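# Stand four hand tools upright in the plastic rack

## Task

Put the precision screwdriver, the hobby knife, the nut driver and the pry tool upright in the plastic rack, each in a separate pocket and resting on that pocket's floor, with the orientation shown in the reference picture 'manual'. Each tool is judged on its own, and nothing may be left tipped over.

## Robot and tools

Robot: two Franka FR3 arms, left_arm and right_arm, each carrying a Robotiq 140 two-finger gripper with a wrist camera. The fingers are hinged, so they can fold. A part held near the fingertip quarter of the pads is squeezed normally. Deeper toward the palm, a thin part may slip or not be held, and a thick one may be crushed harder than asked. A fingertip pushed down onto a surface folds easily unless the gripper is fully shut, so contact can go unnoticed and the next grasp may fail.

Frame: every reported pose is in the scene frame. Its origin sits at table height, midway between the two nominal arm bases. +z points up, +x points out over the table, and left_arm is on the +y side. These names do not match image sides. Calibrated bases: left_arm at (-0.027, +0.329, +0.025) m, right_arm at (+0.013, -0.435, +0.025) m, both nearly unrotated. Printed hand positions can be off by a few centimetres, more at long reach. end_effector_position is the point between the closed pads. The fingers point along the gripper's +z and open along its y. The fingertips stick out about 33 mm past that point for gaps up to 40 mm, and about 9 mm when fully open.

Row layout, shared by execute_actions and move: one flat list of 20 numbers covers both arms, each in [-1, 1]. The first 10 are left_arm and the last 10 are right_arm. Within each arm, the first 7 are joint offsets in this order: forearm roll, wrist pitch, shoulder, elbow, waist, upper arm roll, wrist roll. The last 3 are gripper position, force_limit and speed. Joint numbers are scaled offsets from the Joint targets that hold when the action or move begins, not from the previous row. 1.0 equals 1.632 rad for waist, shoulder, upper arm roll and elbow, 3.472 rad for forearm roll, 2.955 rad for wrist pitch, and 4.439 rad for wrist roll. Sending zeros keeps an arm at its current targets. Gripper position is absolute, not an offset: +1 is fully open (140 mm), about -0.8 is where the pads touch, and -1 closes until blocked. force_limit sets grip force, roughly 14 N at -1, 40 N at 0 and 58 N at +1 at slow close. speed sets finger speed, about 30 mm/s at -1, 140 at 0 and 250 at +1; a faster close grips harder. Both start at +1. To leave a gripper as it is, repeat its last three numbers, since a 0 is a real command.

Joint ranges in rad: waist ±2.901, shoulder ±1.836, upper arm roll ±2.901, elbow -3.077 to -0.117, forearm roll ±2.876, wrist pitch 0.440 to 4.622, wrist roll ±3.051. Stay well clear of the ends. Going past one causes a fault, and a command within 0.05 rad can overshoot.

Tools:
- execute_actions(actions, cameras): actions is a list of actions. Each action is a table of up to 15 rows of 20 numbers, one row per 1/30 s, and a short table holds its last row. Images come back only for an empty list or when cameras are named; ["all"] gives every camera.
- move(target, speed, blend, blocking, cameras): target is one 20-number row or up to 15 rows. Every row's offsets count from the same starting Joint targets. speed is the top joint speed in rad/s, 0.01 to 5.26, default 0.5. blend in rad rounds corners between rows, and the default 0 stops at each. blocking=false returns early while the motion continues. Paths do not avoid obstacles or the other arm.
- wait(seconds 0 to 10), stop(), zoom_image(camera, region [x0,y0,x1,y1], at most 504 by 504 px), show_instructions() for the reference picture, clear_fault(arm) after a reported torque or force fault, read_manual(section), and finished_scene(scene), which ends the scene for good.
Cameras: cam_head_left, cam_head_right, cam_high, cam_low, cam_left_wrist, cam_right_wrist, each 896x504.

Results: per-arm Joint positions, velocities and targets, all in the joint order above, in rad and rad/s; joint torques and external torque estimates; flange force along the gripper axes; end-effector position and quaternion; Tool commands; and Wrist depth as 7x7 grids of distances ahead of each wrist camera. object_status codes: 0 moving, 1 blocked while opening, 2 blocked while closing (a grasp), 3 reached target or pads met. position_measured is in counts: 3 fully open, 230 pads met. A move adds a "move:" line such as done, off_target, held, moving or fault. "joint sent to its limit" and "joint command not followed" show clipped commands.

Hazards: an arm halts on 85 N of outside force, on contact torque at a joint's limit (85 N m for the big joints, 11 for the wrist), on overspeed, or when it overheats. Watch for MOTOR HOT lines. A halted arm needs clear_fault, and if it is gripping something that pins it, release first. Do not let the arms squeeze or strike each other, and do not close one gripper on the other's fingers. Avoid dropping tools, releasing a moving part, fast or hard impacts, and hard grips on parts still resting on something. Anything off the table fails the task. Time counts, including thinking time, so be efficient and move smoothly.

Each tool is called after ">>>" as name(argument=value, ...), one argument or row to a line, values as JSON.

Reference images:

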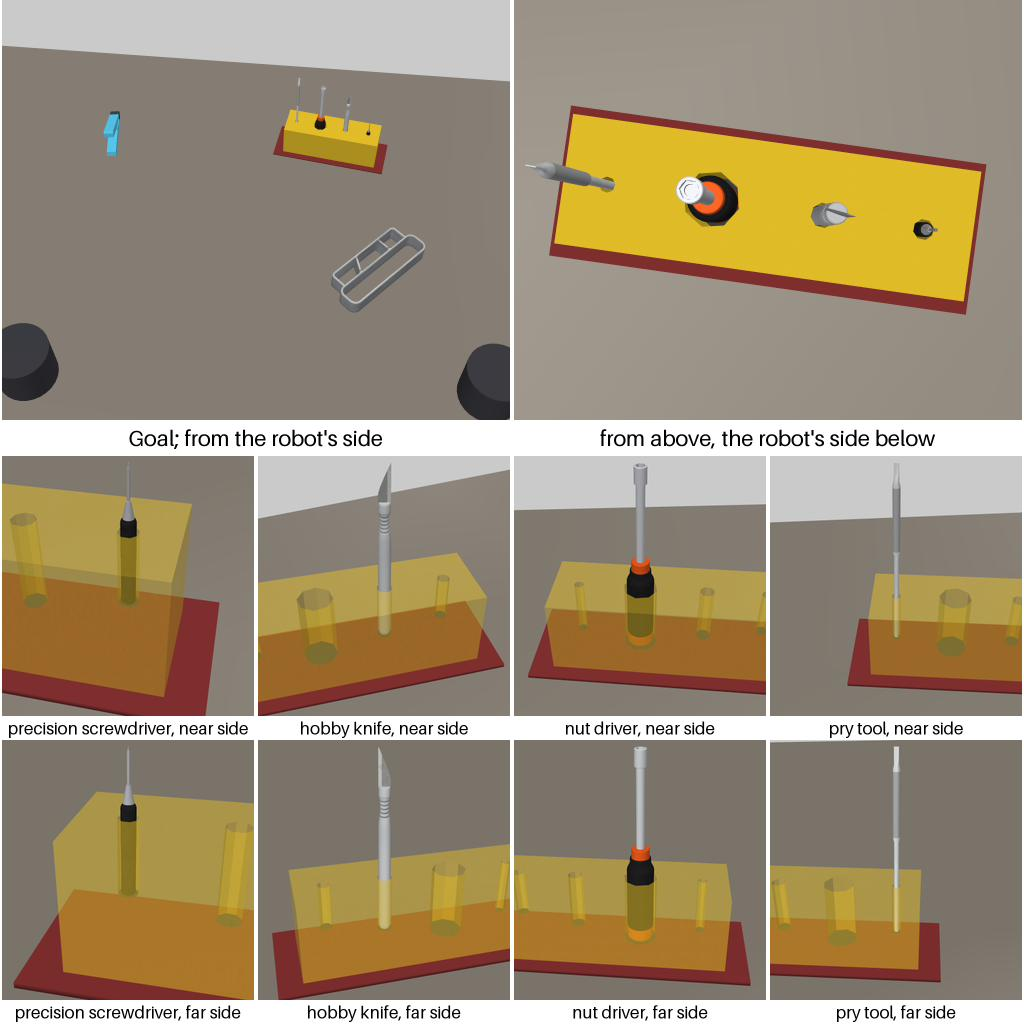

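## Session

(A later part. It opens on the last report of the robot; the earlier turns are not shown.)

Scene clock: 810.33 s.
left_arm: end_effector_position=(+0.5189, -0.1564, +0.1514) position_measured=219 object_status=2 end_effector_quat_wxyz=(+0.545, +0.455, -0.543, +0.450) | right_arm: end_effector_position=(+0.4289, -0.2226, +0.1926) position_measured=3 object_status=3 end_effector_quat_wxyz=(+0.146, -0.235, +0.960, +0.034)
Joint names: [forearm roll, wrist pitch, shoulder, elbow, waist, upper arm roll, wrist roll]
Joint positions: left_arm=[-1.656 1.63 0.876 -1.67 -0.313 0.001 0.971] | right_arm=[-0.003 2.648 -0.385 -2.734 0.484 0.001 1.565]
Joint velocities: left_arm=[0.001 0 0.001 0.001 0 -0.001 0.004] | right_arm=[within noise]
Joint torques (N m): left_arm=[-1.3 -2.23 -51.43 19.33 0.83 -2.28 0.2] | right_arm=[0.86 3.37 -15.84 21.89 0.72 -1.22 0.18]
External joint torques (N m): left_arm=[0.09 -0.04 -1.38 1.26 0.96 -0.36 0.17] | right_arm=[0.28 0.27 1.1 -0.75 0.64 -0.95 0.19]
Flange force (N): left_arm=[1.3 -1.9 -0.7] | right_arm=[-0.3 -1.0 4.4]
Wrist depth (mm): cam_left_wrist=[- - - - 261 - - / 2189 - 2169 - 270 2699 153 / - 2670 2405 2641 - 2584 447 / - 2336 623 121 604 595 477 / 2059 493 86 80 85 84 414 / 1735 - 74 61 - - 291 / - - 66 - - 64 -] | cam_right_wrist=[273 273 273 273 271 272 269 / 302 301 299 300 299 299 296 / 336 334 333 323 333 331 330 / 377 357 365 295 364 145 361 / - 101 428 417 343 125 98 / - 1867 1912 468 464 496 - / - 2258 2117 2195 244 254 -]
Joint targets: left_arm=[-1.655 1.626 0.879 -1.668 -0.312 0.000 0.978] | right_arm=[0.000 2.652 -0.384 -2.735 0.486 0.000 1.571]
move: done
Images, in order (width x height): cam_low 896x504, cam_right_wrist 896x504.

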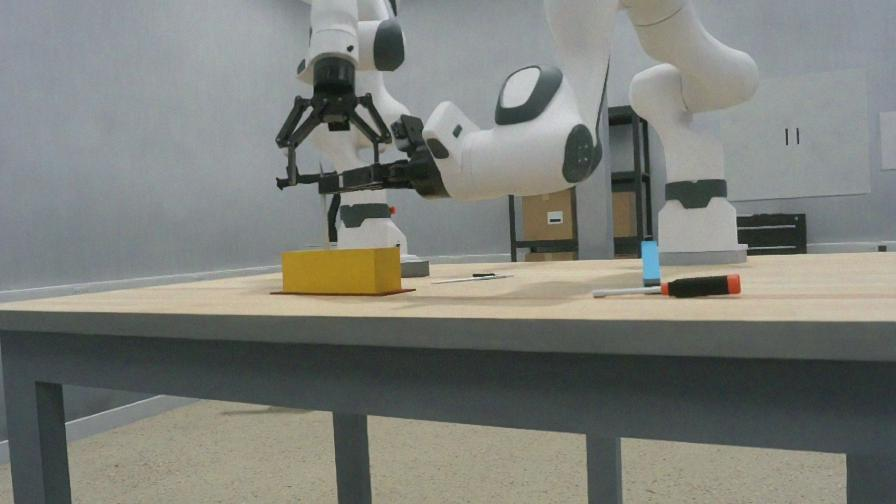

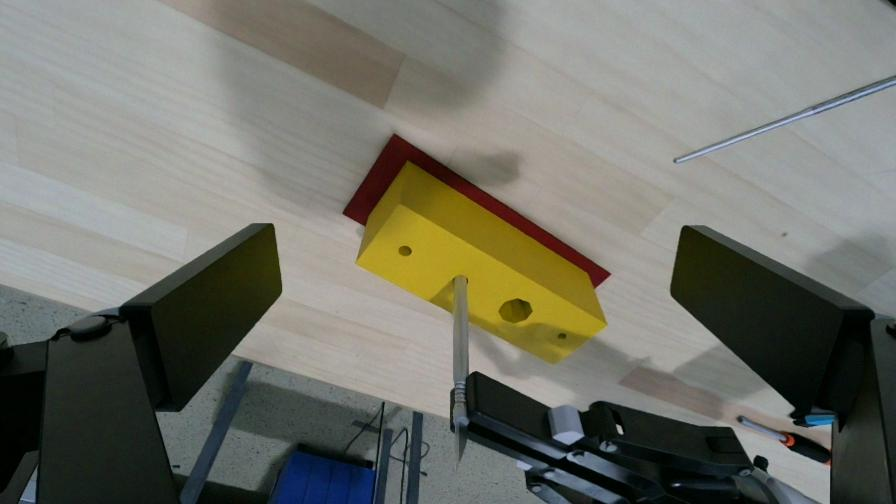

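>>> move(
  target=[
    [0.0002,-0.0002,0.0010,0.0018,0.0006,0,-0.0003,-1,-1,-1, 0,0,0,0,0,0,0,1,1,1],
    [0.0001,-0.0003,0.0063,0.0042,0.0006,0,0.0008,-1,-1,-1, 0,0,0,0,0,0,0,1,1,1],
  ],
  speed=0.05,
  cameras=["cam_low","cam_right_wrist"],
)

>>> zoom_image(
  camera="cam_right_wrist",
  region=[420, 250, 500, 310],
)

>>> zoom_image(
  camera="cam_low",
  region=[280, 160, 400, 310],
)

Scene clock: 821.77 s.
left_arm: end_effector_position=(+0.5193, -0.1560, +0.1467) position_measured=219 object_status=2 end_effector_quat_wxyz=(+0.544, +0.455, -0.542, +0.450) | right_arm: end_effector_position=(+0.4289, -0.2226, +0.1926) position_measured=3 object_status=3 end_effector_quat_wxyz=(+0.146, -0.235, +0.960, +0.034)
Joint names: [forearm roll, wrist pitch, shoulder, elbow, waist, upper arm roll, wrist roll]
Joint positions: left_arm=[-1.656 1.63 0.887 -1.663 -0.312 0.001 0.975] | right_arm=[-0.003 2.648 -0.385 -2.734 0.484 0.001 1.565]
Joint torques (N m): left_arm=[-1.2 -2.34 -51.78 18.9 0.86 -2.28 0.14] | right_arm=[0.87 3.36 -15.74 21.92 0.76 -1.17 0.19]
External joint torques (N m): left_arm=[0.18 -0.16 -1.68 0.93 0.91 -0.42 0.11] | right_arm=[0.29 0.26 1.23 -0.77 0.76 -0.82 0.2]
Flange force (N): left_arm=[2.5 0.0 -1.1] | right_arm=[-0.6 -0.6 4.7]
Wrist depth (mm): cam_left_wrist=[- 2024 - - 261 2730 - / - - 2761 - 273 - 153 / 2336 2557 - - 3572 2792 453 / 2454 2314 604 121 588 572 484 / 2189 482 86 80 85 84 371 / 1687 - 74 61 - - 290 / - - 66 - - 64 -] | cam_right_wrist=[274 273 273 272 272 272 269 / 300 300 299 301 298 299 298 / 337 334 334 326 332 331 329 / 378 359 366 281 364 145 363 / - 101 426 447 409 125 98 / - 1912 1976 464 467 480 - / - 2195 2062 2280 255 263 -]
Joint targets: left_arm=[-1.654 1.626 0.889 -1.661 -0.311 0.000 0.981] | right_arm=[0.000 2.652 -0.384 -2.735 0.486 0.000 1.571]
move: done
Images, in order (width x height): cam_low 896x504, cam_right_wrist 896x504.

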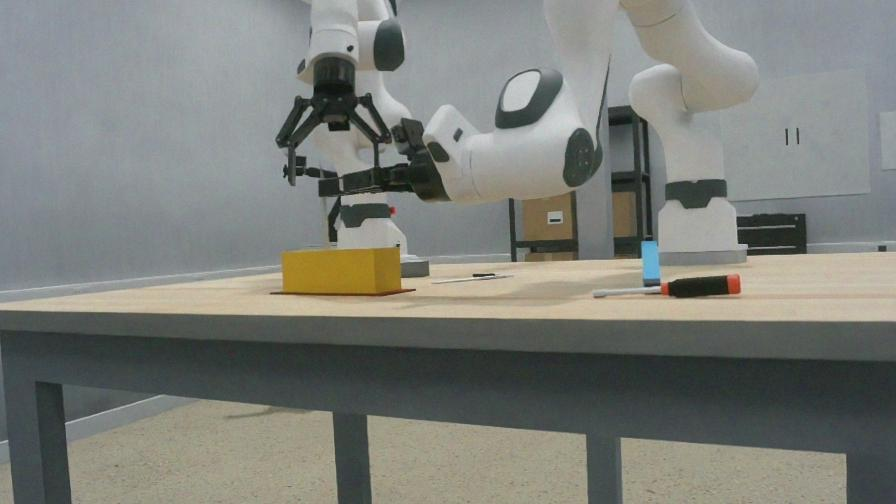

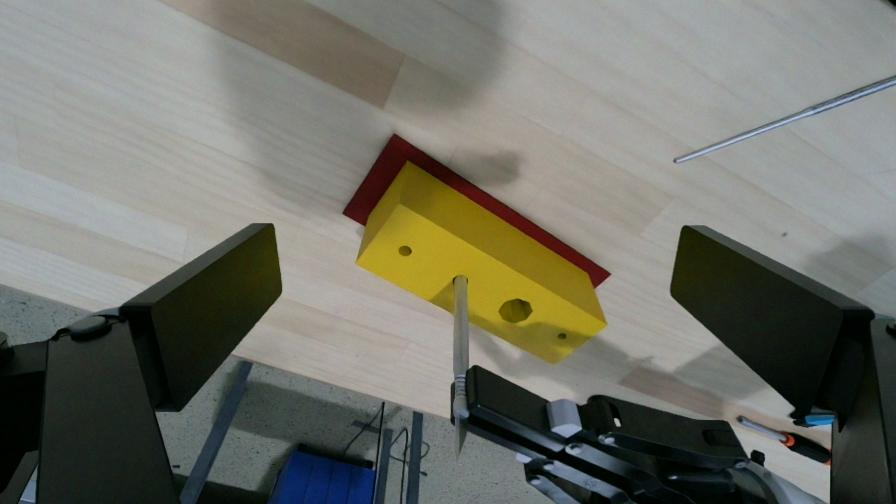

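Scaled by 6.300.

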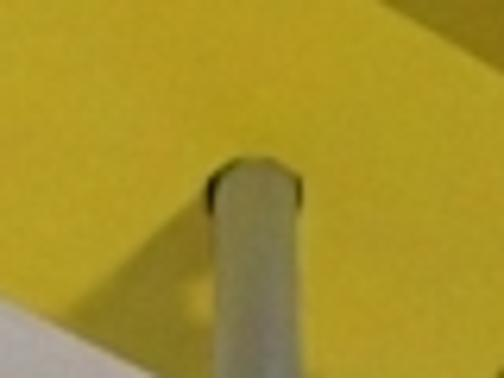

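Scaled by 3.360.

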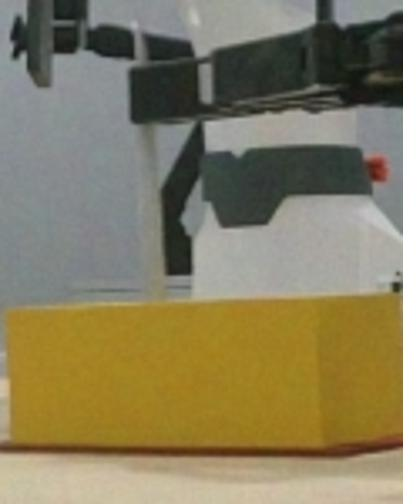

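>>> zoom_image(
  camera="cam_right_wrist",
  region=[400, 260, 520, 480],
)

Scaled by 2.291.

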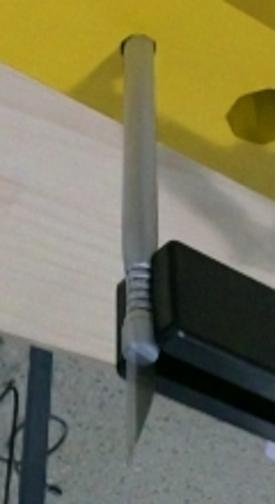

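>>> move(
  target=[
    [-0.0026,-0.0087,0.0118,0.0051,0.0043,0,0.0024,-1,-1,-1, 0,0,0,0,0,0,0,1,1,1],
    [-0.0029,-0.0092,0.0320,0.0138,0.0043,0,0.0065,-1,-1,-1, 0,0,0,0,0,0,0,1,1,1],
  ],
  speed=0.06,
  cameras=["cam_low","cam_right_wrist"],
)

>>> zoom_image(
  camera="cam_right_wrist",
  region=[400, 260, 520, 480],
)

>>> zoom_image(
  camera="cam_low",
  region=[280, 160, 400, 310],
)

Scene clock: 879.07 s.
left_arm: end_effector_position=(+0.5164, -0.1528, +0.1289) position_measured=219 object_status=2 end_effector_quat_wxyz=(+0.551, +0.449, -0.536, +0.455) | right_arm: end_effector_position=(+0.4289, -0.2226, +0.1926) position_measured=3 object_status=3 end_effector_quat_wxyz=(+0.146, -0.235, +0.960, +0.034)
Joint names: [forearm roll, wrist pitch, shoulder, elbow, waist, upper arm roll, wrist roll]
Joint positions: left_arm=[-1.663 1.604 0.939 -1.64 -0.304 0.001 1.003] | right_arm=[-0.003 2.648 -0.385 -2.734 0.484 0.001 1.565]
Joint velocities: left_arm=[-0.001 -0.001 0 -0.001 0 0.001 0.006] | right_arm=[within noise]
Joint torques (N m): left_arm=[-1.63 -2.6 -51.86 18.21 0.73 -2.36 0.24] | right_arm=[0.87 3.36 -15.73 21.91 0.72 -1.23 0.2]
External joint torques (N m): left_arm=[-0.28 -0.32 -1.61 0.82 0.75 -0.4 0.2] | right_arm=[0.29 0.26 1.2 -0.76 0.64 -0.96 0.21]
Flange force (N): left_arm=[2.4 0.5 -0.6] | right_arm=[-0.5 -1.0 4.6]
Wrist depth (mm): cam_left_wrist=[- - - - 266 - 148 / 2454 2504 - - - 2504 434 / - - 2169 2359 2584 2927 474 / - 527 576 121 561 548 477 / 2150 424 86 80 85 79 332 / 1630 - 74 61 - - 285 / - - 66 - - 64 -] | cam_right_wrist=[274 274 273 271 272 271 270 / 301 301 301 299 300 299 296 / 334 336 333 324 333 331 330 / 378 359 374 299 362 145 360 / - 101 429 417 352 125 98 / - 1852 1943 482 257 273 - / - 2348 2117 2348 295 291 -]
Joint targets: left_arm=[-1.664 1.598 0.942 -1.639 -0.304 0.000 1.010] | right_arm=[0.000 2.652 -0.384 -2.735 0.486 0.000 1.571]
move: done
Images, in order (width x height): cam_low 896x504, cam_right_wrist 896x504.

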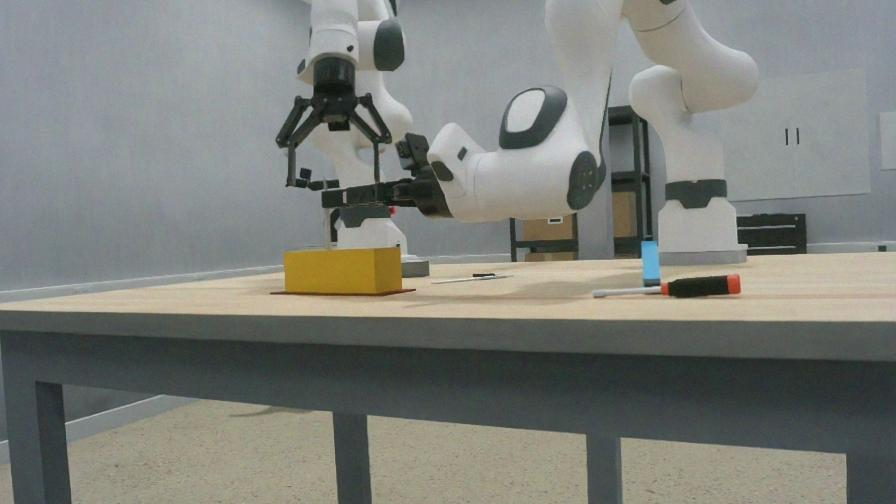

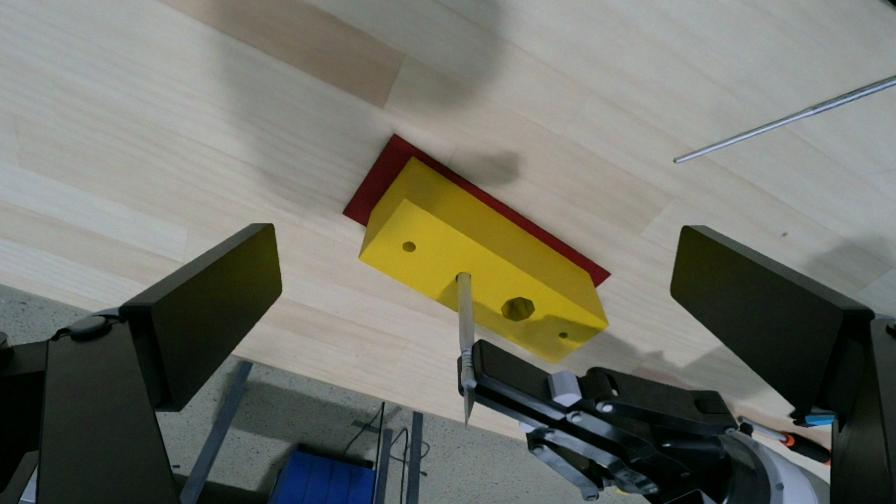

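Scaled by 2.291.

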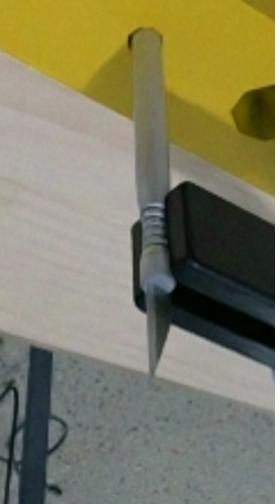

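Scaled by 3.360.

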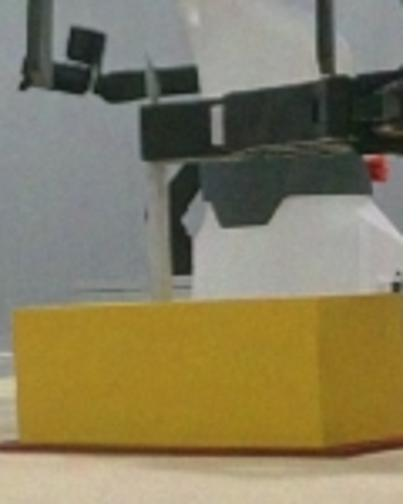

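>>> move(
  target=[-0.0002,-0.0003,0.0192,0.0178,0,0,0.0005,-1,-1,-1, 0,0,0,0,0,0,0,1,1,1],
  speed=0.06,
  cameras=["cam_low","cam_right_wrist"],
)

>>> zoom_image(
  camera="cam_right_wrist",
  region=[400, 220, 520, 440],
)

>>> zoom_image(
  camera="cam_low",
  region=[280, 160, 400, 310],
)

Scene clock: 895.53 s.
left_arm: end_effector_position=(+0.5183, -0.1535, +0.1184) position_measured=219 object_status=2 end_effector_quat_wxyz=(+0.552, +0.449, -0.536, +0.454) | right_arm: end_effector_position=(+0.4289, -0.2226, +0.1926) position_measured=3 object_status=3 end_effector_quat_wxyz=(+0.146, -0.235, +0.960, +0.034)
Joint names: [forearm roll, wrist pitch, shoulder, elbow, waist, upper arm roll, wrist roll]
Joint positions: left_arm=[-1.663 1.602 0.971 -1.612 -0.304 0.001 1.005] | right_arm=[-0.003 2.648 -0.385 -2.734 0.484 0.001 1.565]
Joint torques (N m): left_arm=[-1.79 -2.42 -52.66 18.01 0.76 -2.4 0.21] | right_arm=[0.85 3.36 -15.78 21.93 0.73 -1.22 0.17]
External joint torques (N m): left_arm=[-0.43 -0.12 -1.86 0.62 0.78 -0.37 0.17] | right_arm=[0.27 0.24 1.23 -0.8 0.69 -0.9 0.18]
Flange force (N): left_arm=[3.4 1.9 -0.4] | right_arm=[-0.5 -0.9 4.7]
Wrist depth (mm): cam_left_wrist=[- - - - 260 2858 145 / - - 2208 - - 2892 445 / - 2292 2999 2612 727 741 479 / - 606 548 121 532 520 455 / 2059 402 86 80 85 84 308 / 301 - 74 61 - - 278 / - - 66 - - 64 -] | cam_right_wrist=[273 273 274 273 272 271 269 / 301 300 301 300 299 297 296 / 335 335 335 322 332 331 329 / 377 358 366 293 364 145 361 / - 101 429 417 402 125 98 / - 1796 1976 499 267 287 - / - 2324 2155 2348 324 305 -]
Joint targets: left_arm=[-1.665 1.597 0.973 -1.610 -0.304 0.000 1.012] | right_arm=[0.000 2.652 -0.384 -2.735 0.486 0.000 1.571]
move: done
Images, in order (width x height): cam_low 896x504, cam_right_wrist 896x504.

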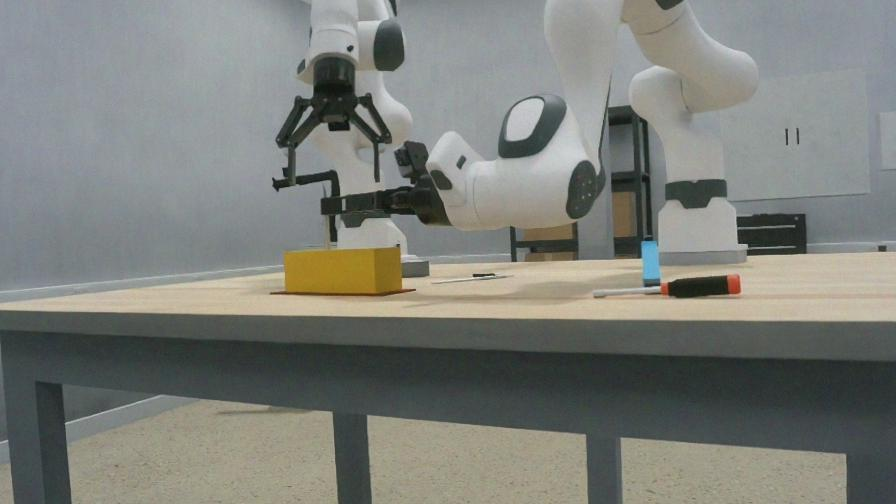

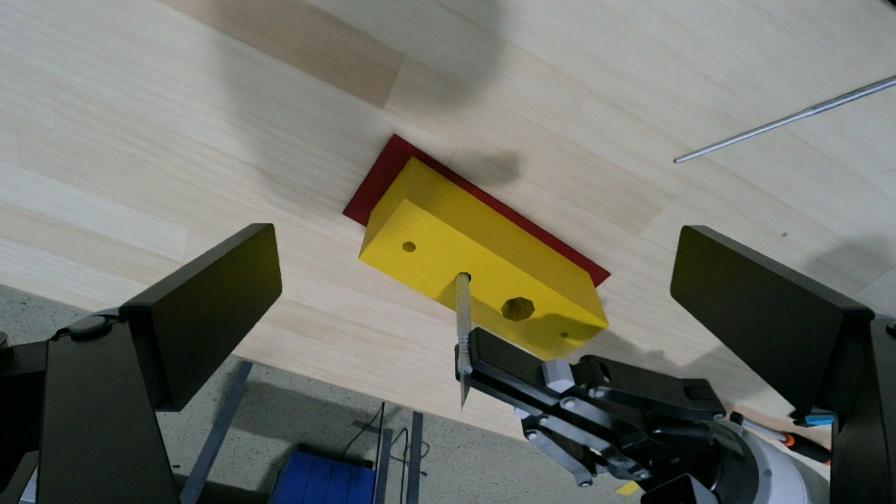

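Scaled by 2.291.

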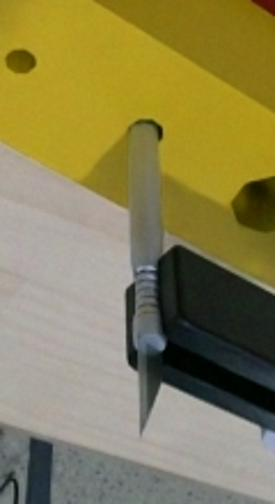

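Scaled by 3.360.

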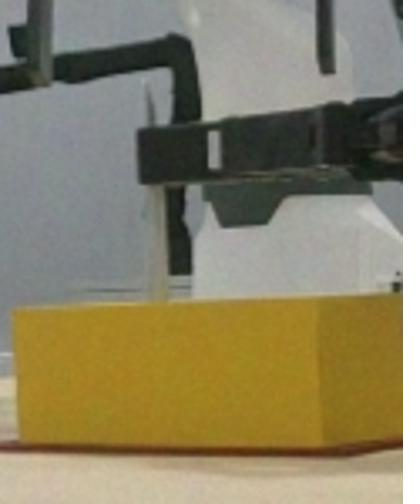

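>>> move(
  target=[-0.0001,-0.0002,0.0088,0.0053,0,0,0.0013,-1,-1,-1, 0,0,0,0,0,0,0,1,1,1],
  speed=0.05,
  cameras=["cam_low"],
)

>>> zoom_image(
  camera="cam_low",
  region=[280, 160, 400, 310],
)

Scene clock: 903.03 s.
left_arm: end_effector_position=(+0.5179, -0.1535, +0.1124) position_measured=219 object_status=2 end_effector_quat_wxyz=(+0.552, +0.449, -0.536, +0.454) | right_arm: end_effector_position=(+0.4289, -0.2226, +0.1926) position_measured=3 object_status=3 end_effector_quat_wxyz=(+0.146, -0.235, +0.960, +0.034)
Joint names: [forearm roll, wrist pitch, shoulder, elbow, waist, upper arm roll, wrist roll]
Joint positions: left_arm=[-1.663 1.601 0.985 -1.603 -0.304 0.001 1.01] | right_arm=[-0.003 2.648 -0.385 -2.734 0.484 0.001 1.565]
Joint velocities: left_arm=[0 0.001 0.001 0 0 0 0.005] | right_arm=[within noise]
Joint torques (N m): left_arm=[-1.85 -2.41 -52.65 18.87 0.73 -2.4 0.17] | right_arm=[0.87 3.36 -15.75 21.9 0.75 -1.21 0.19]
External joint torques (N m): left_arm=[-0.5 -0.12 -1.82 1.57 0.78 -0.34 0.14] | right_arm=[0.28 0.26 1.21 -0.77 0.76 -0.85 0.2]
Flange force (N): left_arm=[1.7 -2.4 0.0] | right_arm=[-0.6 -0.7 4.7]
Wrist depth (mm): cam_left_wrist=[- 1913 - 2405 252 - 147 / 2382 2249 - - - - 446 / 2270 - 2479 2584 2892 757 463 / - 481 525 121 515 510 467 / 2131 388 86 80 85 84 305 / 290 - 75 61 - - 278 / - - 66 - - 64 -] | cam_right_wrist=[273 273 273 272 272 271 270 / 301 301 300 299 298 298 297 / 334 335 334 326 333 332 331 / 377 357 368 295 365 145 362 / - 101 424 405 342 125 98 / - 1912 1928 500 274 288 - / - 2175 2136 2302 2324 309 -]
Joint targets: left_arm=[-1.666 1.597 0.987 -1.601 -0.304 0.000 1.018] | right_arm=[0.000 2.652 -0.384 -2.735 0.486 0.000 1.571]
move: done
Images, in order (width x height): cam_low 896x504.

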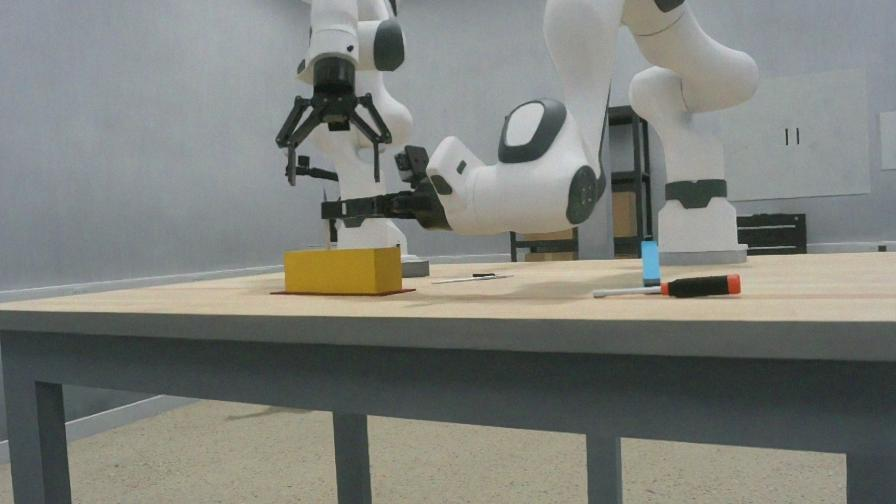

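Scaled by 3.360.

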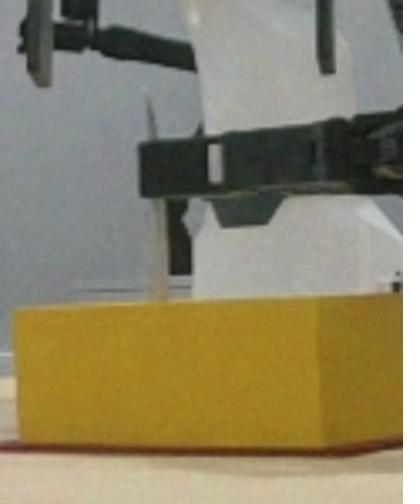

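>>> move(
  target=[-0.0001,-0.0002,0.0088,0.0053,0,0,0.0013,-1,-1,-1, 0,0,0,0,0,0,0,1,1,1],
  speed=0.05,
  cameras=["cam_low","cam_right_wrist"],
)

>>> zoom_image(
  camera="cam_low",
  region=[280, 160, 400, 310],
)

>>> zoom_image(
  camera="cam_right_wrist",
  region=[400, 220, 520, 440],
)

Scene clock: 911.40 s.
left_arm: end_effector_position=(+0.5177, -0.1537, +0.1081) position_measured=219 object_status=2 end_effector_quat_wxyz=(+0.552, +0.448, -0.536, +0.455) | right_arm: end_effector_position=(+0.4289, -0.2226, +0.1926) position_measured=3 object_status=3 end_effector_quat_wxyz=(+0.146, -0.235, +0.960, +0.034)
Joint names: [forearm roll, wrist pitch, shoulder, elbow, waist, upper arm roll, wrist roll]
Joint positions: left_arm=[-1.664 1.598 0.998 -1.594 -0.304 0.001 1.016] | right_arm=[-0.003 2.648 -0.385 -2.734 0.484 0.001 1.565]
Joint velocities: left_arm=[0 -0.002 0.001 0 0.001 0.001 0.004] | right_arm=[within noise]
Joint torques (N m): left_arm=[-1.78 -2.07 -51.37 17.28 0.78 -2.35 0.15] | right_arm=[0.87 3.35 -15.77 21.88 0.7 -1.21 0.17]
External joint torques (N m): left_arm=[-0.43 0.23 -0.35 0.02 0.77 -0.3 0.12] | right_arm=[0.28 0.26 1.04 -0.74 0.72 -0.84 0.18]
Flange force (N): left_arm=[0.8 1.0 0.0] | right_arm=[-0.2 -0.7 4.2]
Wrist depth (mm): cam_left_wrist=[2429 3155 - 2249 264 - 146 / - - - 2229 2336 - 449 / 2359 - 3239 2454 671 730 463 / 2792 484 524 121 504 500 452 / 2150 381 86 80 85 84 299 / 285 - 75 61 - - 272 / - - 66 - - 64 -] | cam_right_wrist=[274 274 273 272 273 272 270 / 301 300 300 301 299 299 297 / 336 334 333 318 332 330 331 / 376 357 366 299 365 145 363 / - 101 429 415 335 125 99 / - 1867 1976 498 278 296 - / - 2136 2195 2237 2348 314 -]
Joint targets: left_arm=[-1.666 1.596 1.002 -1.592 -0.304 0.000 1.024] | right_arm=[0.000 2.652 -0.384 -2.735 0.486 0.000 1.571]
move: done
Images, in order (width x height): cam_low 896x504, cam_right_wrist 896x504.

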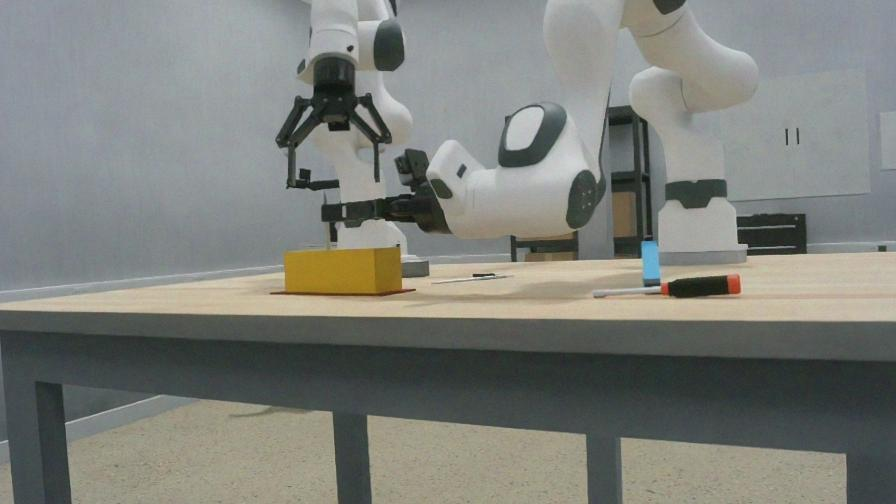

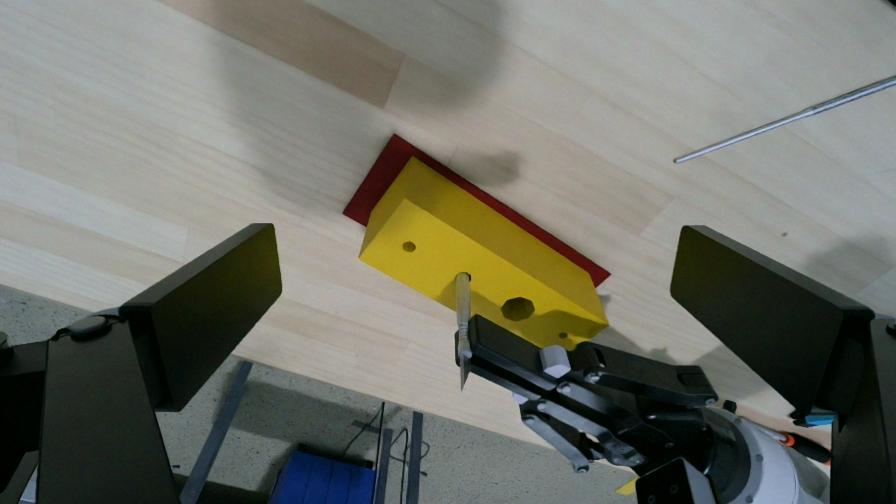

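Scaled by 3.360.

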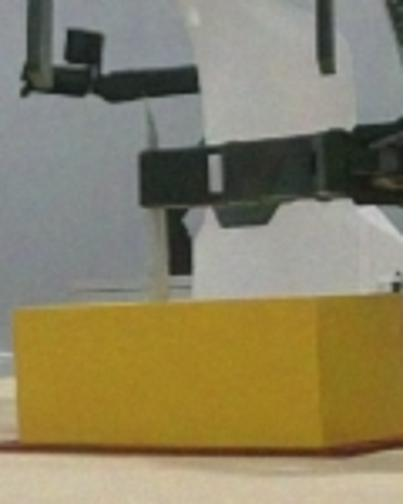

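Scaled by 2.291.

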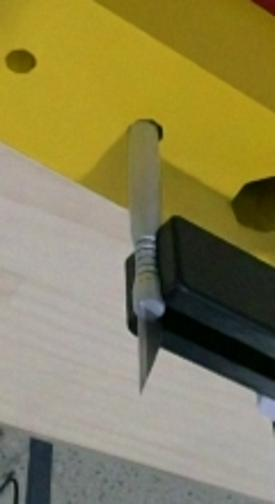

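>>> execute_actions(
  actions=[
    [[0,0,-0.0008,-0.0003,0,0,0,-1,-1,-1,0,0,0,0,0,0,0,1,1,1]],
    [[0,0,0,0,0,0,0,-0.45,-1,-1,0,0,0,0,0,0,0,1,1,1]],
    [[0,0,0,0,0,0,0,-0.45,-1,-1,0,0,0,0,0,0,0,1,1,1]],
  ],
  cameras=["cam_low","cam_right_wrist","cam_left_wrist"],
)

>>> zoom_image(
  camera="cam_right_wrist",
  region=[400, 220, 520, 440],
)

>>> zoom_image(
  camera="cam_low",
  region=[280, 160, 400, 310],
)

Scene clock: 930.77 s.
left_arm: end_effector_position=(+0.5177, -0.1537, +0.1081) position_measured=186 object_status=3 end_effector_quat_wxyz=(+0.552, +0.447, -0.536, +0.456) | right_arm: end_effector_position=(+0.4289, -0.2226, +0.1926) position_measured=3 object_status=3 end_effector_quat_wxyz=(+0.146, -0.235, +0.960, +0.034)
Joint names: [forearm roll, wrist pitch, shoulder, elbow, waist, upper arm roll, wrist roll]
Joint positions: left_arm=[-1.664 1.598 0.998 -1.594 -0.304 0.001 1.018] | right_arm=[-0.003 2.648 -0.385 -2.734 0.484 0.001 1.565]
Joint torques (N m): left_arm=[-1.77 -2.09 -52.74 17.68 0.76 -2.36 0.18] | right_arm=[0.87 3.34 -15.73 21.92 0.77 -1.16 0.17]
External joint torques (N m): left_arm=[-0.45 0.2 -2.11 0.61 0.83 -0.27 0.15] | right_arm=[0.29 0.26 1.14 -0.67 0.71 -0.86 0.18]
External joint torques at the end of the 1st action: left_arm=[-0.45 0.22 -1.71 0.49 0.8 -0.3 0.23] | right_arm=[0.28 0.25 1.18 -0.71 0.75 -0.83 0.23]
External joint torques at the end of the 2nd action: left_arm=[-0.43 0.21 -1.9 0.52 0.87 -0.15 0.17] | right_arm=[0.28 0.26 1.1 -0.72 0.65 -0.93 0.15]
Flange force (N): left_arm=[4.1 2.4 -0.1] | right_arm=[-0.7 -0.8 4.4]
Flange force at the end of the 1st action (N): left_arm=[3.2 2.2 0.0] | right_arm=[-0.6 -0.6 4.5]
Flange force at the end of the 2nd action (N): left_arm=[3.7 2.3 -0.3] | right_arm=[-0.4 -1.0 4.3]
Wrist depth (mm): cam_left_wrist=[- 2249 - 2429 257 2504 147 / 1943 - - - - - 452 / 2292 - 2504 2479 2504 727 460 / - 492 528 169 160 495 451 / 2024 360 86 180 85 90 296 / - 65 - 165 150 - - / - - - 155 - - -] | cam_right_wrist=[272 273 274 272 271 271 270 / 301 301 299 299 298 298 297 / 334 334 333 326 331 331 329 / 378 358 367 301 365 145 363 / - 101 428 404 314 125 98 / - 1897 1943 496 292 299 - / - 2195 2136 2237 2395 315 -]
Joint targets: left_arm=[-1.666 1.596 1.000 -1.593 -0.304 0.000 1.024] | right_arm=[0.000 2.652 -0.384 -2.735 0.486 0.000 1.571]
Step readings (joint positions of left_arm | right_arm; steps 1 to 15: 1st action; 16 to 30: 2nd action; 31 to 45: 3rd action):
0: [-1.664 1.598 0.998 -1.594 -0.304 0.001 1.017] | [-0.003 2.648 -0.385 -2.734 0.484 0.001 1.565]
1: [-1.664 1.598 0.998 -1.594 -0.304 0.001 1.017] | [-0.003 2.648 -0.385 -2.734 0.484 0.001 1.565]
2: [-1.664 1.598 0.998 -1.594 -0.304 0.001 1.017] | [-0.003 2.648 -0.385 -2.734 0.484 0.001 1.565]
4: [-1.664 1.598 0.998 -1.594 -0.304 0.001 1.017] | [-0.003 2.648 -0.385 -2.734 0.484 0.001 1.565]
8: [-1.664 1.598 0.998 -1.594 -0.304 0.001 1.017] | [-0.003 2.648 -0.385 -2.734 0.484 0.001 1.565]
15: [-1.664 1.598 0.998 -1.594 -0.304 0.001 1.017] | [-0.003 2.648 -0.385 -2.734 0.484 0.001 1.565]
16: [-1.664 1.598 0.998 -1.594 -0.304 0.001 1.017] | [-0.003 2.648 -0.385 -2.734 0.484 0.001 1.565]
17: [-1.664 1.598 0.998 -1.594 -0.304 0.001 1.017] | [-0.003 2.648 -0.385 -2.734 0.484 0.001 1.565]
19: [-1.664 1.598 0.998 -1.594 -0.304 0.001 1.017] | [-0.003 2.648 -0.385 -2.734 0.484 0.001 1.565]
23: [-1.664 1.598 0.998 -1.594 -0.304 0.001 1.018] | [-0.003 2.648 -0.385 -2.734 0.484 0.001 1.565]
30: [-1.664 1.598 0.998 -1.594 -0.304 0.001 1.018] | [-0.003 2.648 -0.385 -2.734 0.484 0.001 1.565]
31: [-1.664 1.598 0.998 -1.594 -0.304 0.001 1.018] | [-0.003 2.648 -0.385 -2.734 0.484 0.001 1.565]
32: [-1.664 1.598 0.998 -1.594 -0.304 0.001 1.018] | [-0.003 2.648 -0.385 -2.734 0.484 0.001 1.565]
34: [-1.664 1.598 0.998 -1.594 -0.304 0.001 1.018] | [-0.003 2.648 -0.385 -2.734 0.484 0.001 1.565]
38: [-1.664 1.598 0.998 -1.594 -0.304 0.001 1.018] | [-0.003 2.648 -0.385 -2.734 0.484 0.001 1.565]
45: [-1.664 1.598 0.998 -1.594 -0.304 0.001 1.018] | [-0.003 2.648 -0.385 -2.734 0.484 0.001 1.565]
Images, in order (width x height): cam_low 896x504, cam_left_wrist 896x504, cam_right_wrist 896x504.

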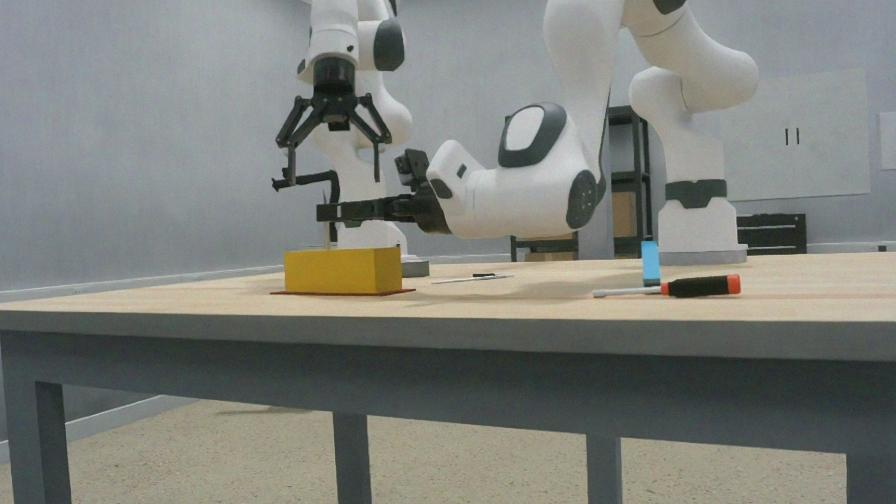

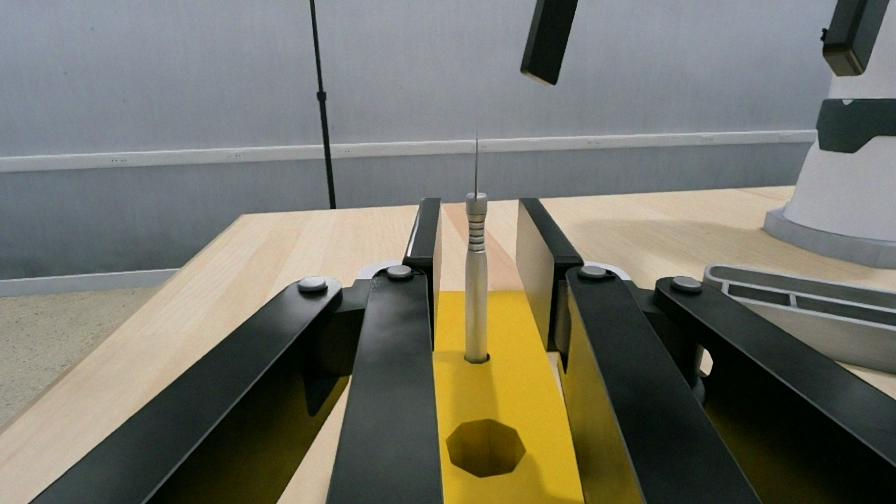

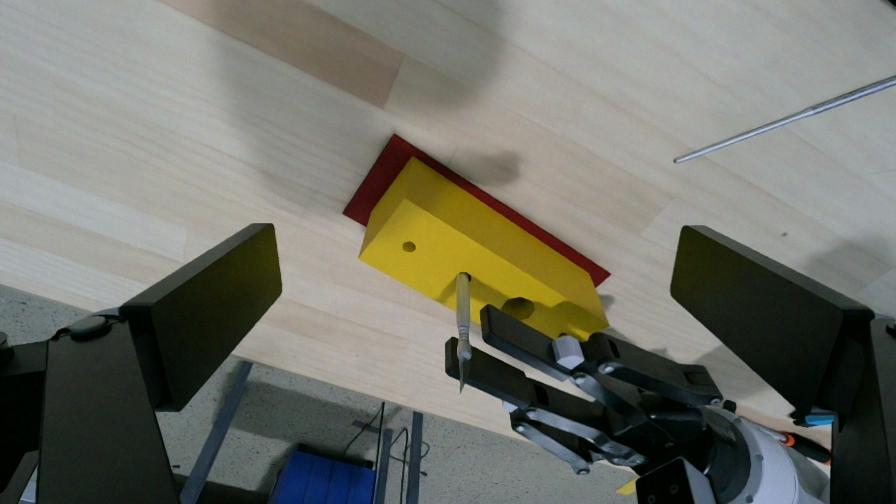

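Scaled by 2.291.

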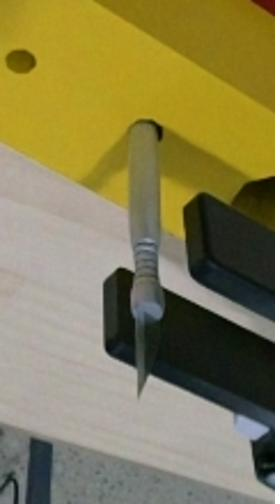

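Scaled by 3.360.

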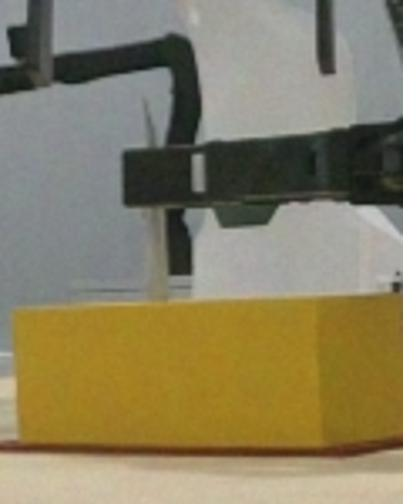

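>>> move(
  target=[
    [0.0184,-0.0149,-0.0029,-0.0056,0.0476,0,0.0011,-0.45,-1,-1, 0,0,0,0,0,0,0,1,1,1],
    [0.0184,0.0010,-0.2831,-0.1605,0.0319,0,-0.0455,-0.45,-1,-1, 0,0,0,0,0,0,0,1,1,1],
    [0.4798,0.2146,-0.3725,-0.1501,0.1281,0,-0.2260,-0.45,-1,-1, 0,0,0,0,0,0,0,1,1,1],
  ],
  speed=[0.15,0.8,1.0],
  blend=[0,0.15,0],
  cameras=["cam_left_wrist","cam_right_wrist","cam_low"],
)

Scene clock: 987.90 s.
left_arm: end_effector_position=(+0.6086, +0.2850, +0.1282) position_measured=186 object_status=3 end_effector_quat_wxyz=(-0.002, -0.672, +0.740, +0.001) | right_arm: end_effector_position=(+0.4289, -0.2226, +0.1926) position_measured=3 object_status=3 end_effector_quat_wxyz=(+0.146, -0.235, +0.960, +0.034)
Joint names: [forearm roll, wrist pitch, shoulder, elbow, waist, upper arm roll, wrist roll]
Joint positions: left_arm=[-0.003 2.226 0.394 -1.838 -0.095 0.001 0.029] | right_arm=[-0.003 2.648 -0.385 -2.734 0.484 0.001 1.565]
Joint velocities: left_arm=[0.001 0.001 0 0 -0.001 0.002 -0.005] | right_arm=[within noise]
Joint torques (N m): left_arm=[1.13 2.98 -45.5 23.5 0.67 -0.34 -0.31] | right_arm=[0.86 3.35 -15.73 21.91 0.69 -1.21 0.17]
External joint torques (N m): left_arm=[0.54 0.43 -1.63 0.32 0.67 -0.69 -0.31] | right_arm=[0.27 0.25 1.16 -0.75 0.73 -0.81 0.18]
Flange force (N): left_arm=[0.3 3.9 -1.5] | right_arm=[-0.5 -0.7 4.5]
Wrist depth (mm): cam_left_wrist=[1065 255 251 249 245 243 241 / 1104 271 263 261 259 257 253 / 1191 1130 279 275 267 257 269 / 1252 1227 293 277 160 286 284 / 1320 1306 85 111 85 90 300 / - 65 - 330 - - - / - - - 357 - - -] | cam_right_wrist=[273 274 273 272 272 270 270 / 301 301 299 301 299 298 296 / 334 336 334 324 333 333 331 / 375 360 366 293 363 145 363 / - 101 430 417 418 125 98 / - 1867 1943 499 494 507 - / - 2444 2117 2258 2348 588 -]
Joint targets: left_arm=[0.000 2.230 0.392 -1.838 -0.095 0.000 0.021] | right_arm=[0.000 2.652 -0.384 -2.735 0.486 0.000 1.571]
move: done
Images, in order (width x height): cam_low 896x504, cam_left_wrist 896x504, cam_right_wrist 896x504.

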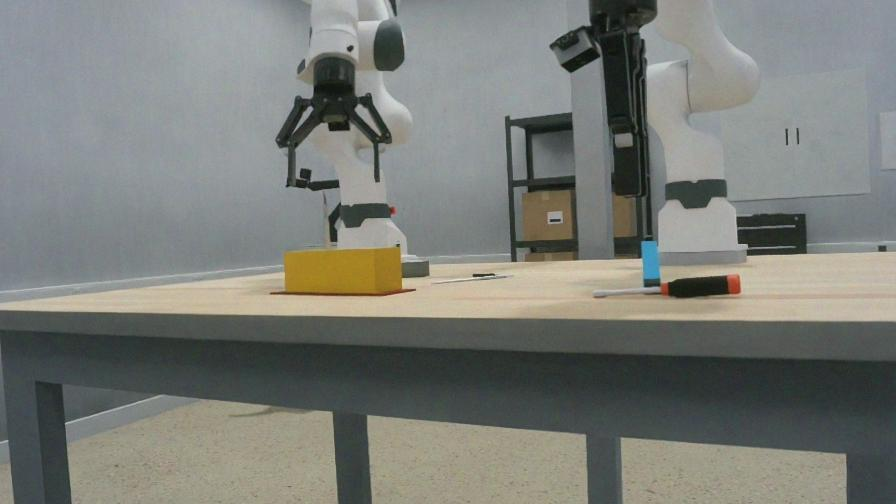

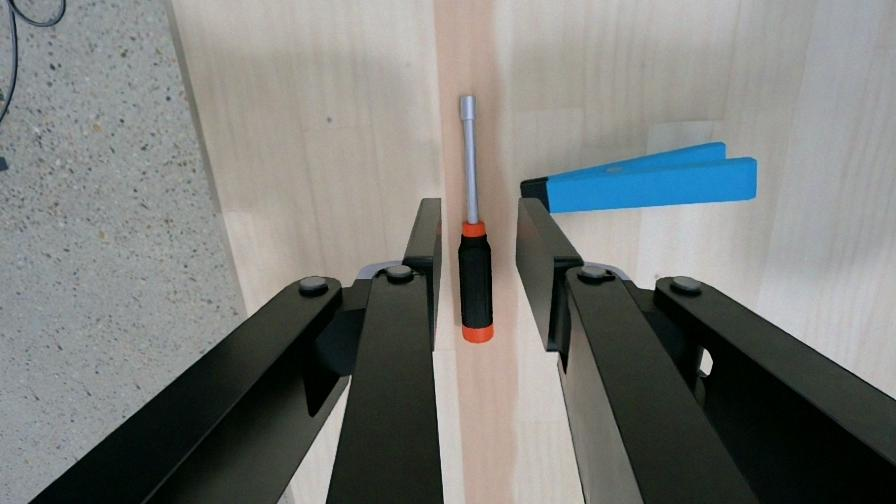

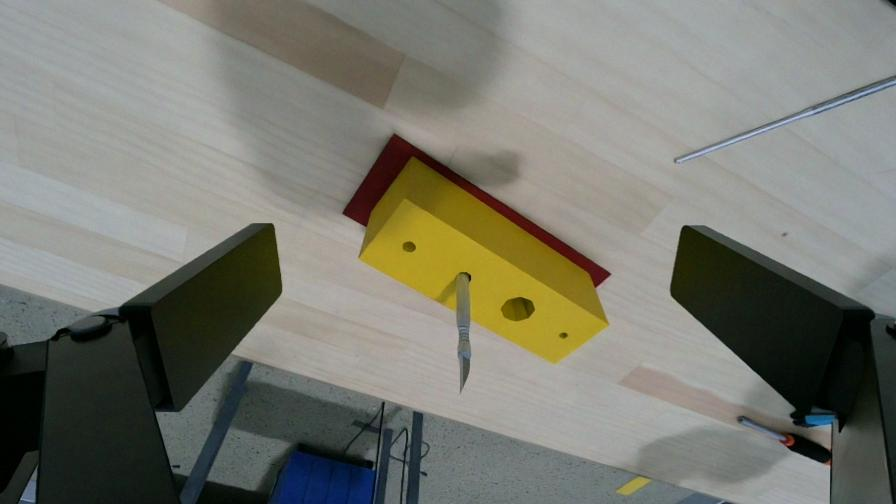

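>>> move(
  target=[0,0.0533,0.0766,-0.0199,0,0,-0.0113,-0.58,-1,-1, 0,0,0,0,0,0,0,1,1,1],
  speed=0.4,
  cameras=["cam_left_wrist","cam_low"],
)

>>> zoom_image(
  camera="cam_left_wrist",
  region=[380, 80, 620, 320],
)

>>> zoom_image(
  camera="cam_low",
  region=[560, 200, 760, 320],
)

Scene clock: 1005.77 s.
left_arm: end_effector_position=(+0.6080, +0.2852, +0.0481) position_measured=202 object_status=3 end_effector_quat_wxyz=(+0.003, +0.691, -0.723, -0.002) | right_arm: end_effector_position=(+0.4289, -0.2226, +0.1926) position_measured=3 object_status=3 end_effector_quat_wxyz=(+0.146, -0.235, +0.960, +0.034)
Joint names: [forearm roll, wrist pitch, shoulder, elbow, waist, upper arm roll, wrist roll]
Joint positions: left_arm=[-0.003 2.384 0.518 -1.871 -0.095 0.001 -0.022] | right_arm=[-0.003 2.648 -0.385 -2.734 0.484 0.001 1.565]
Joint velocities: left_arm=[0.001 0.002 0 -0.001 0 0.001 -0.006] | right_arm=[within noise]
Joint torques (N m): left_arm=[1.01 2.97 -47.56 22.16 0.68 -0.12 -0.27] | right_arm=[0.86 3.35 -15.81 21.89 0.73 -1.23 0.21]
External joint torques (N m): left_arm=[0.49 0.4 -1.73 0.55 0.69 -0.55 -0.28] | right_arm=[0.29 0.25 1.08 -0.76 0.6 -1.01 0.21]
Flange force (N): left_arm=[-0.2 2.8 -2.3] | right_arm=[-0.3 -1.1 4.3]
Wrist depth (mm): cam_left_wrist=[182 180 178 177 175 174 171 / 1012 190 188 185 185 183 180 / 1099 201 199 196 194 191 189 / 1168 214 210 199 133 165 151 / 1259 225 83 91 80 92 215 / 1299 - - - - - 223 / - - 67 - - 68 -] | cam_right_wrist=[273 273 272 272 271 269 269 / 302 299 300 299 298 299 297 / 334 336 333 318 333 333 330 / 376 357 366 299 363 145 360 / - 101 428 427 416 125 98 / - 1852 1976 501 496 512 - / - 2216 2136 2302 2348 594 -]
Joint targets: left_arm=[0.000 2.388 0.518 -1.870 -0.095 0.000 -0.029] | right_arm=[0.000 2.652 -0.384 -2.735 0.486 0.000 1.571]
move: done
Images, in order (width x height): cam_low 896x504, cam_left_wrist 896x504.

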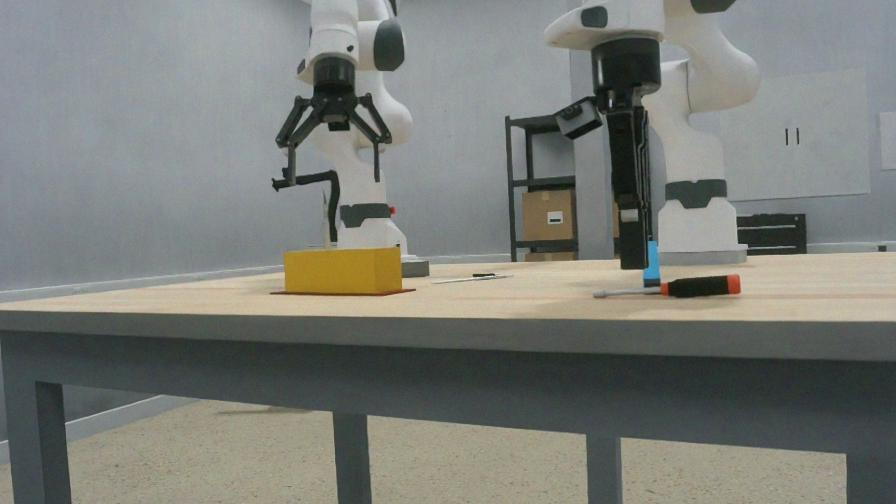

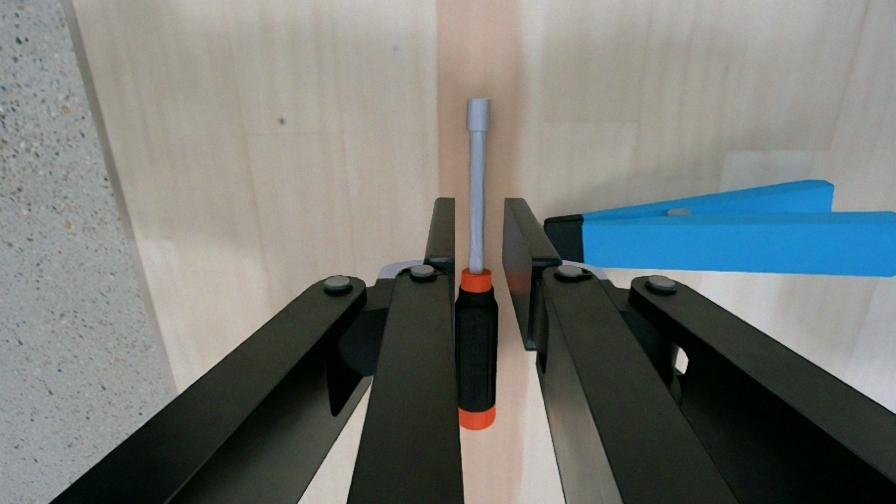

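Scaled by 2.100.

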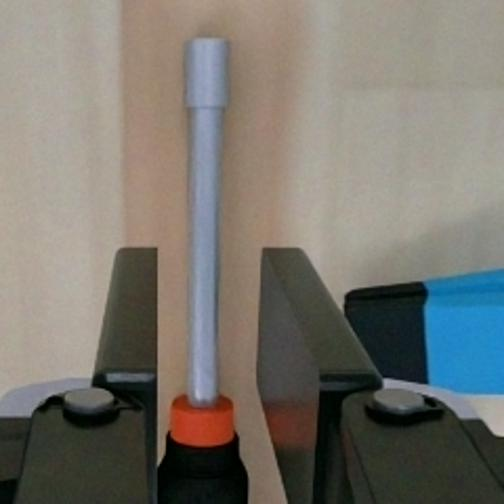

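Scaled by 2.520.

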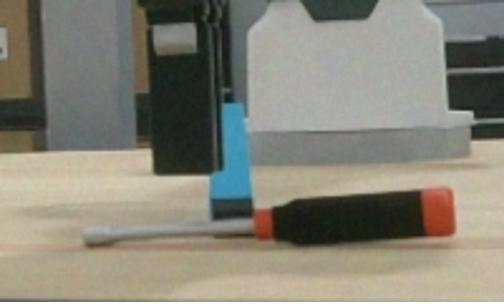

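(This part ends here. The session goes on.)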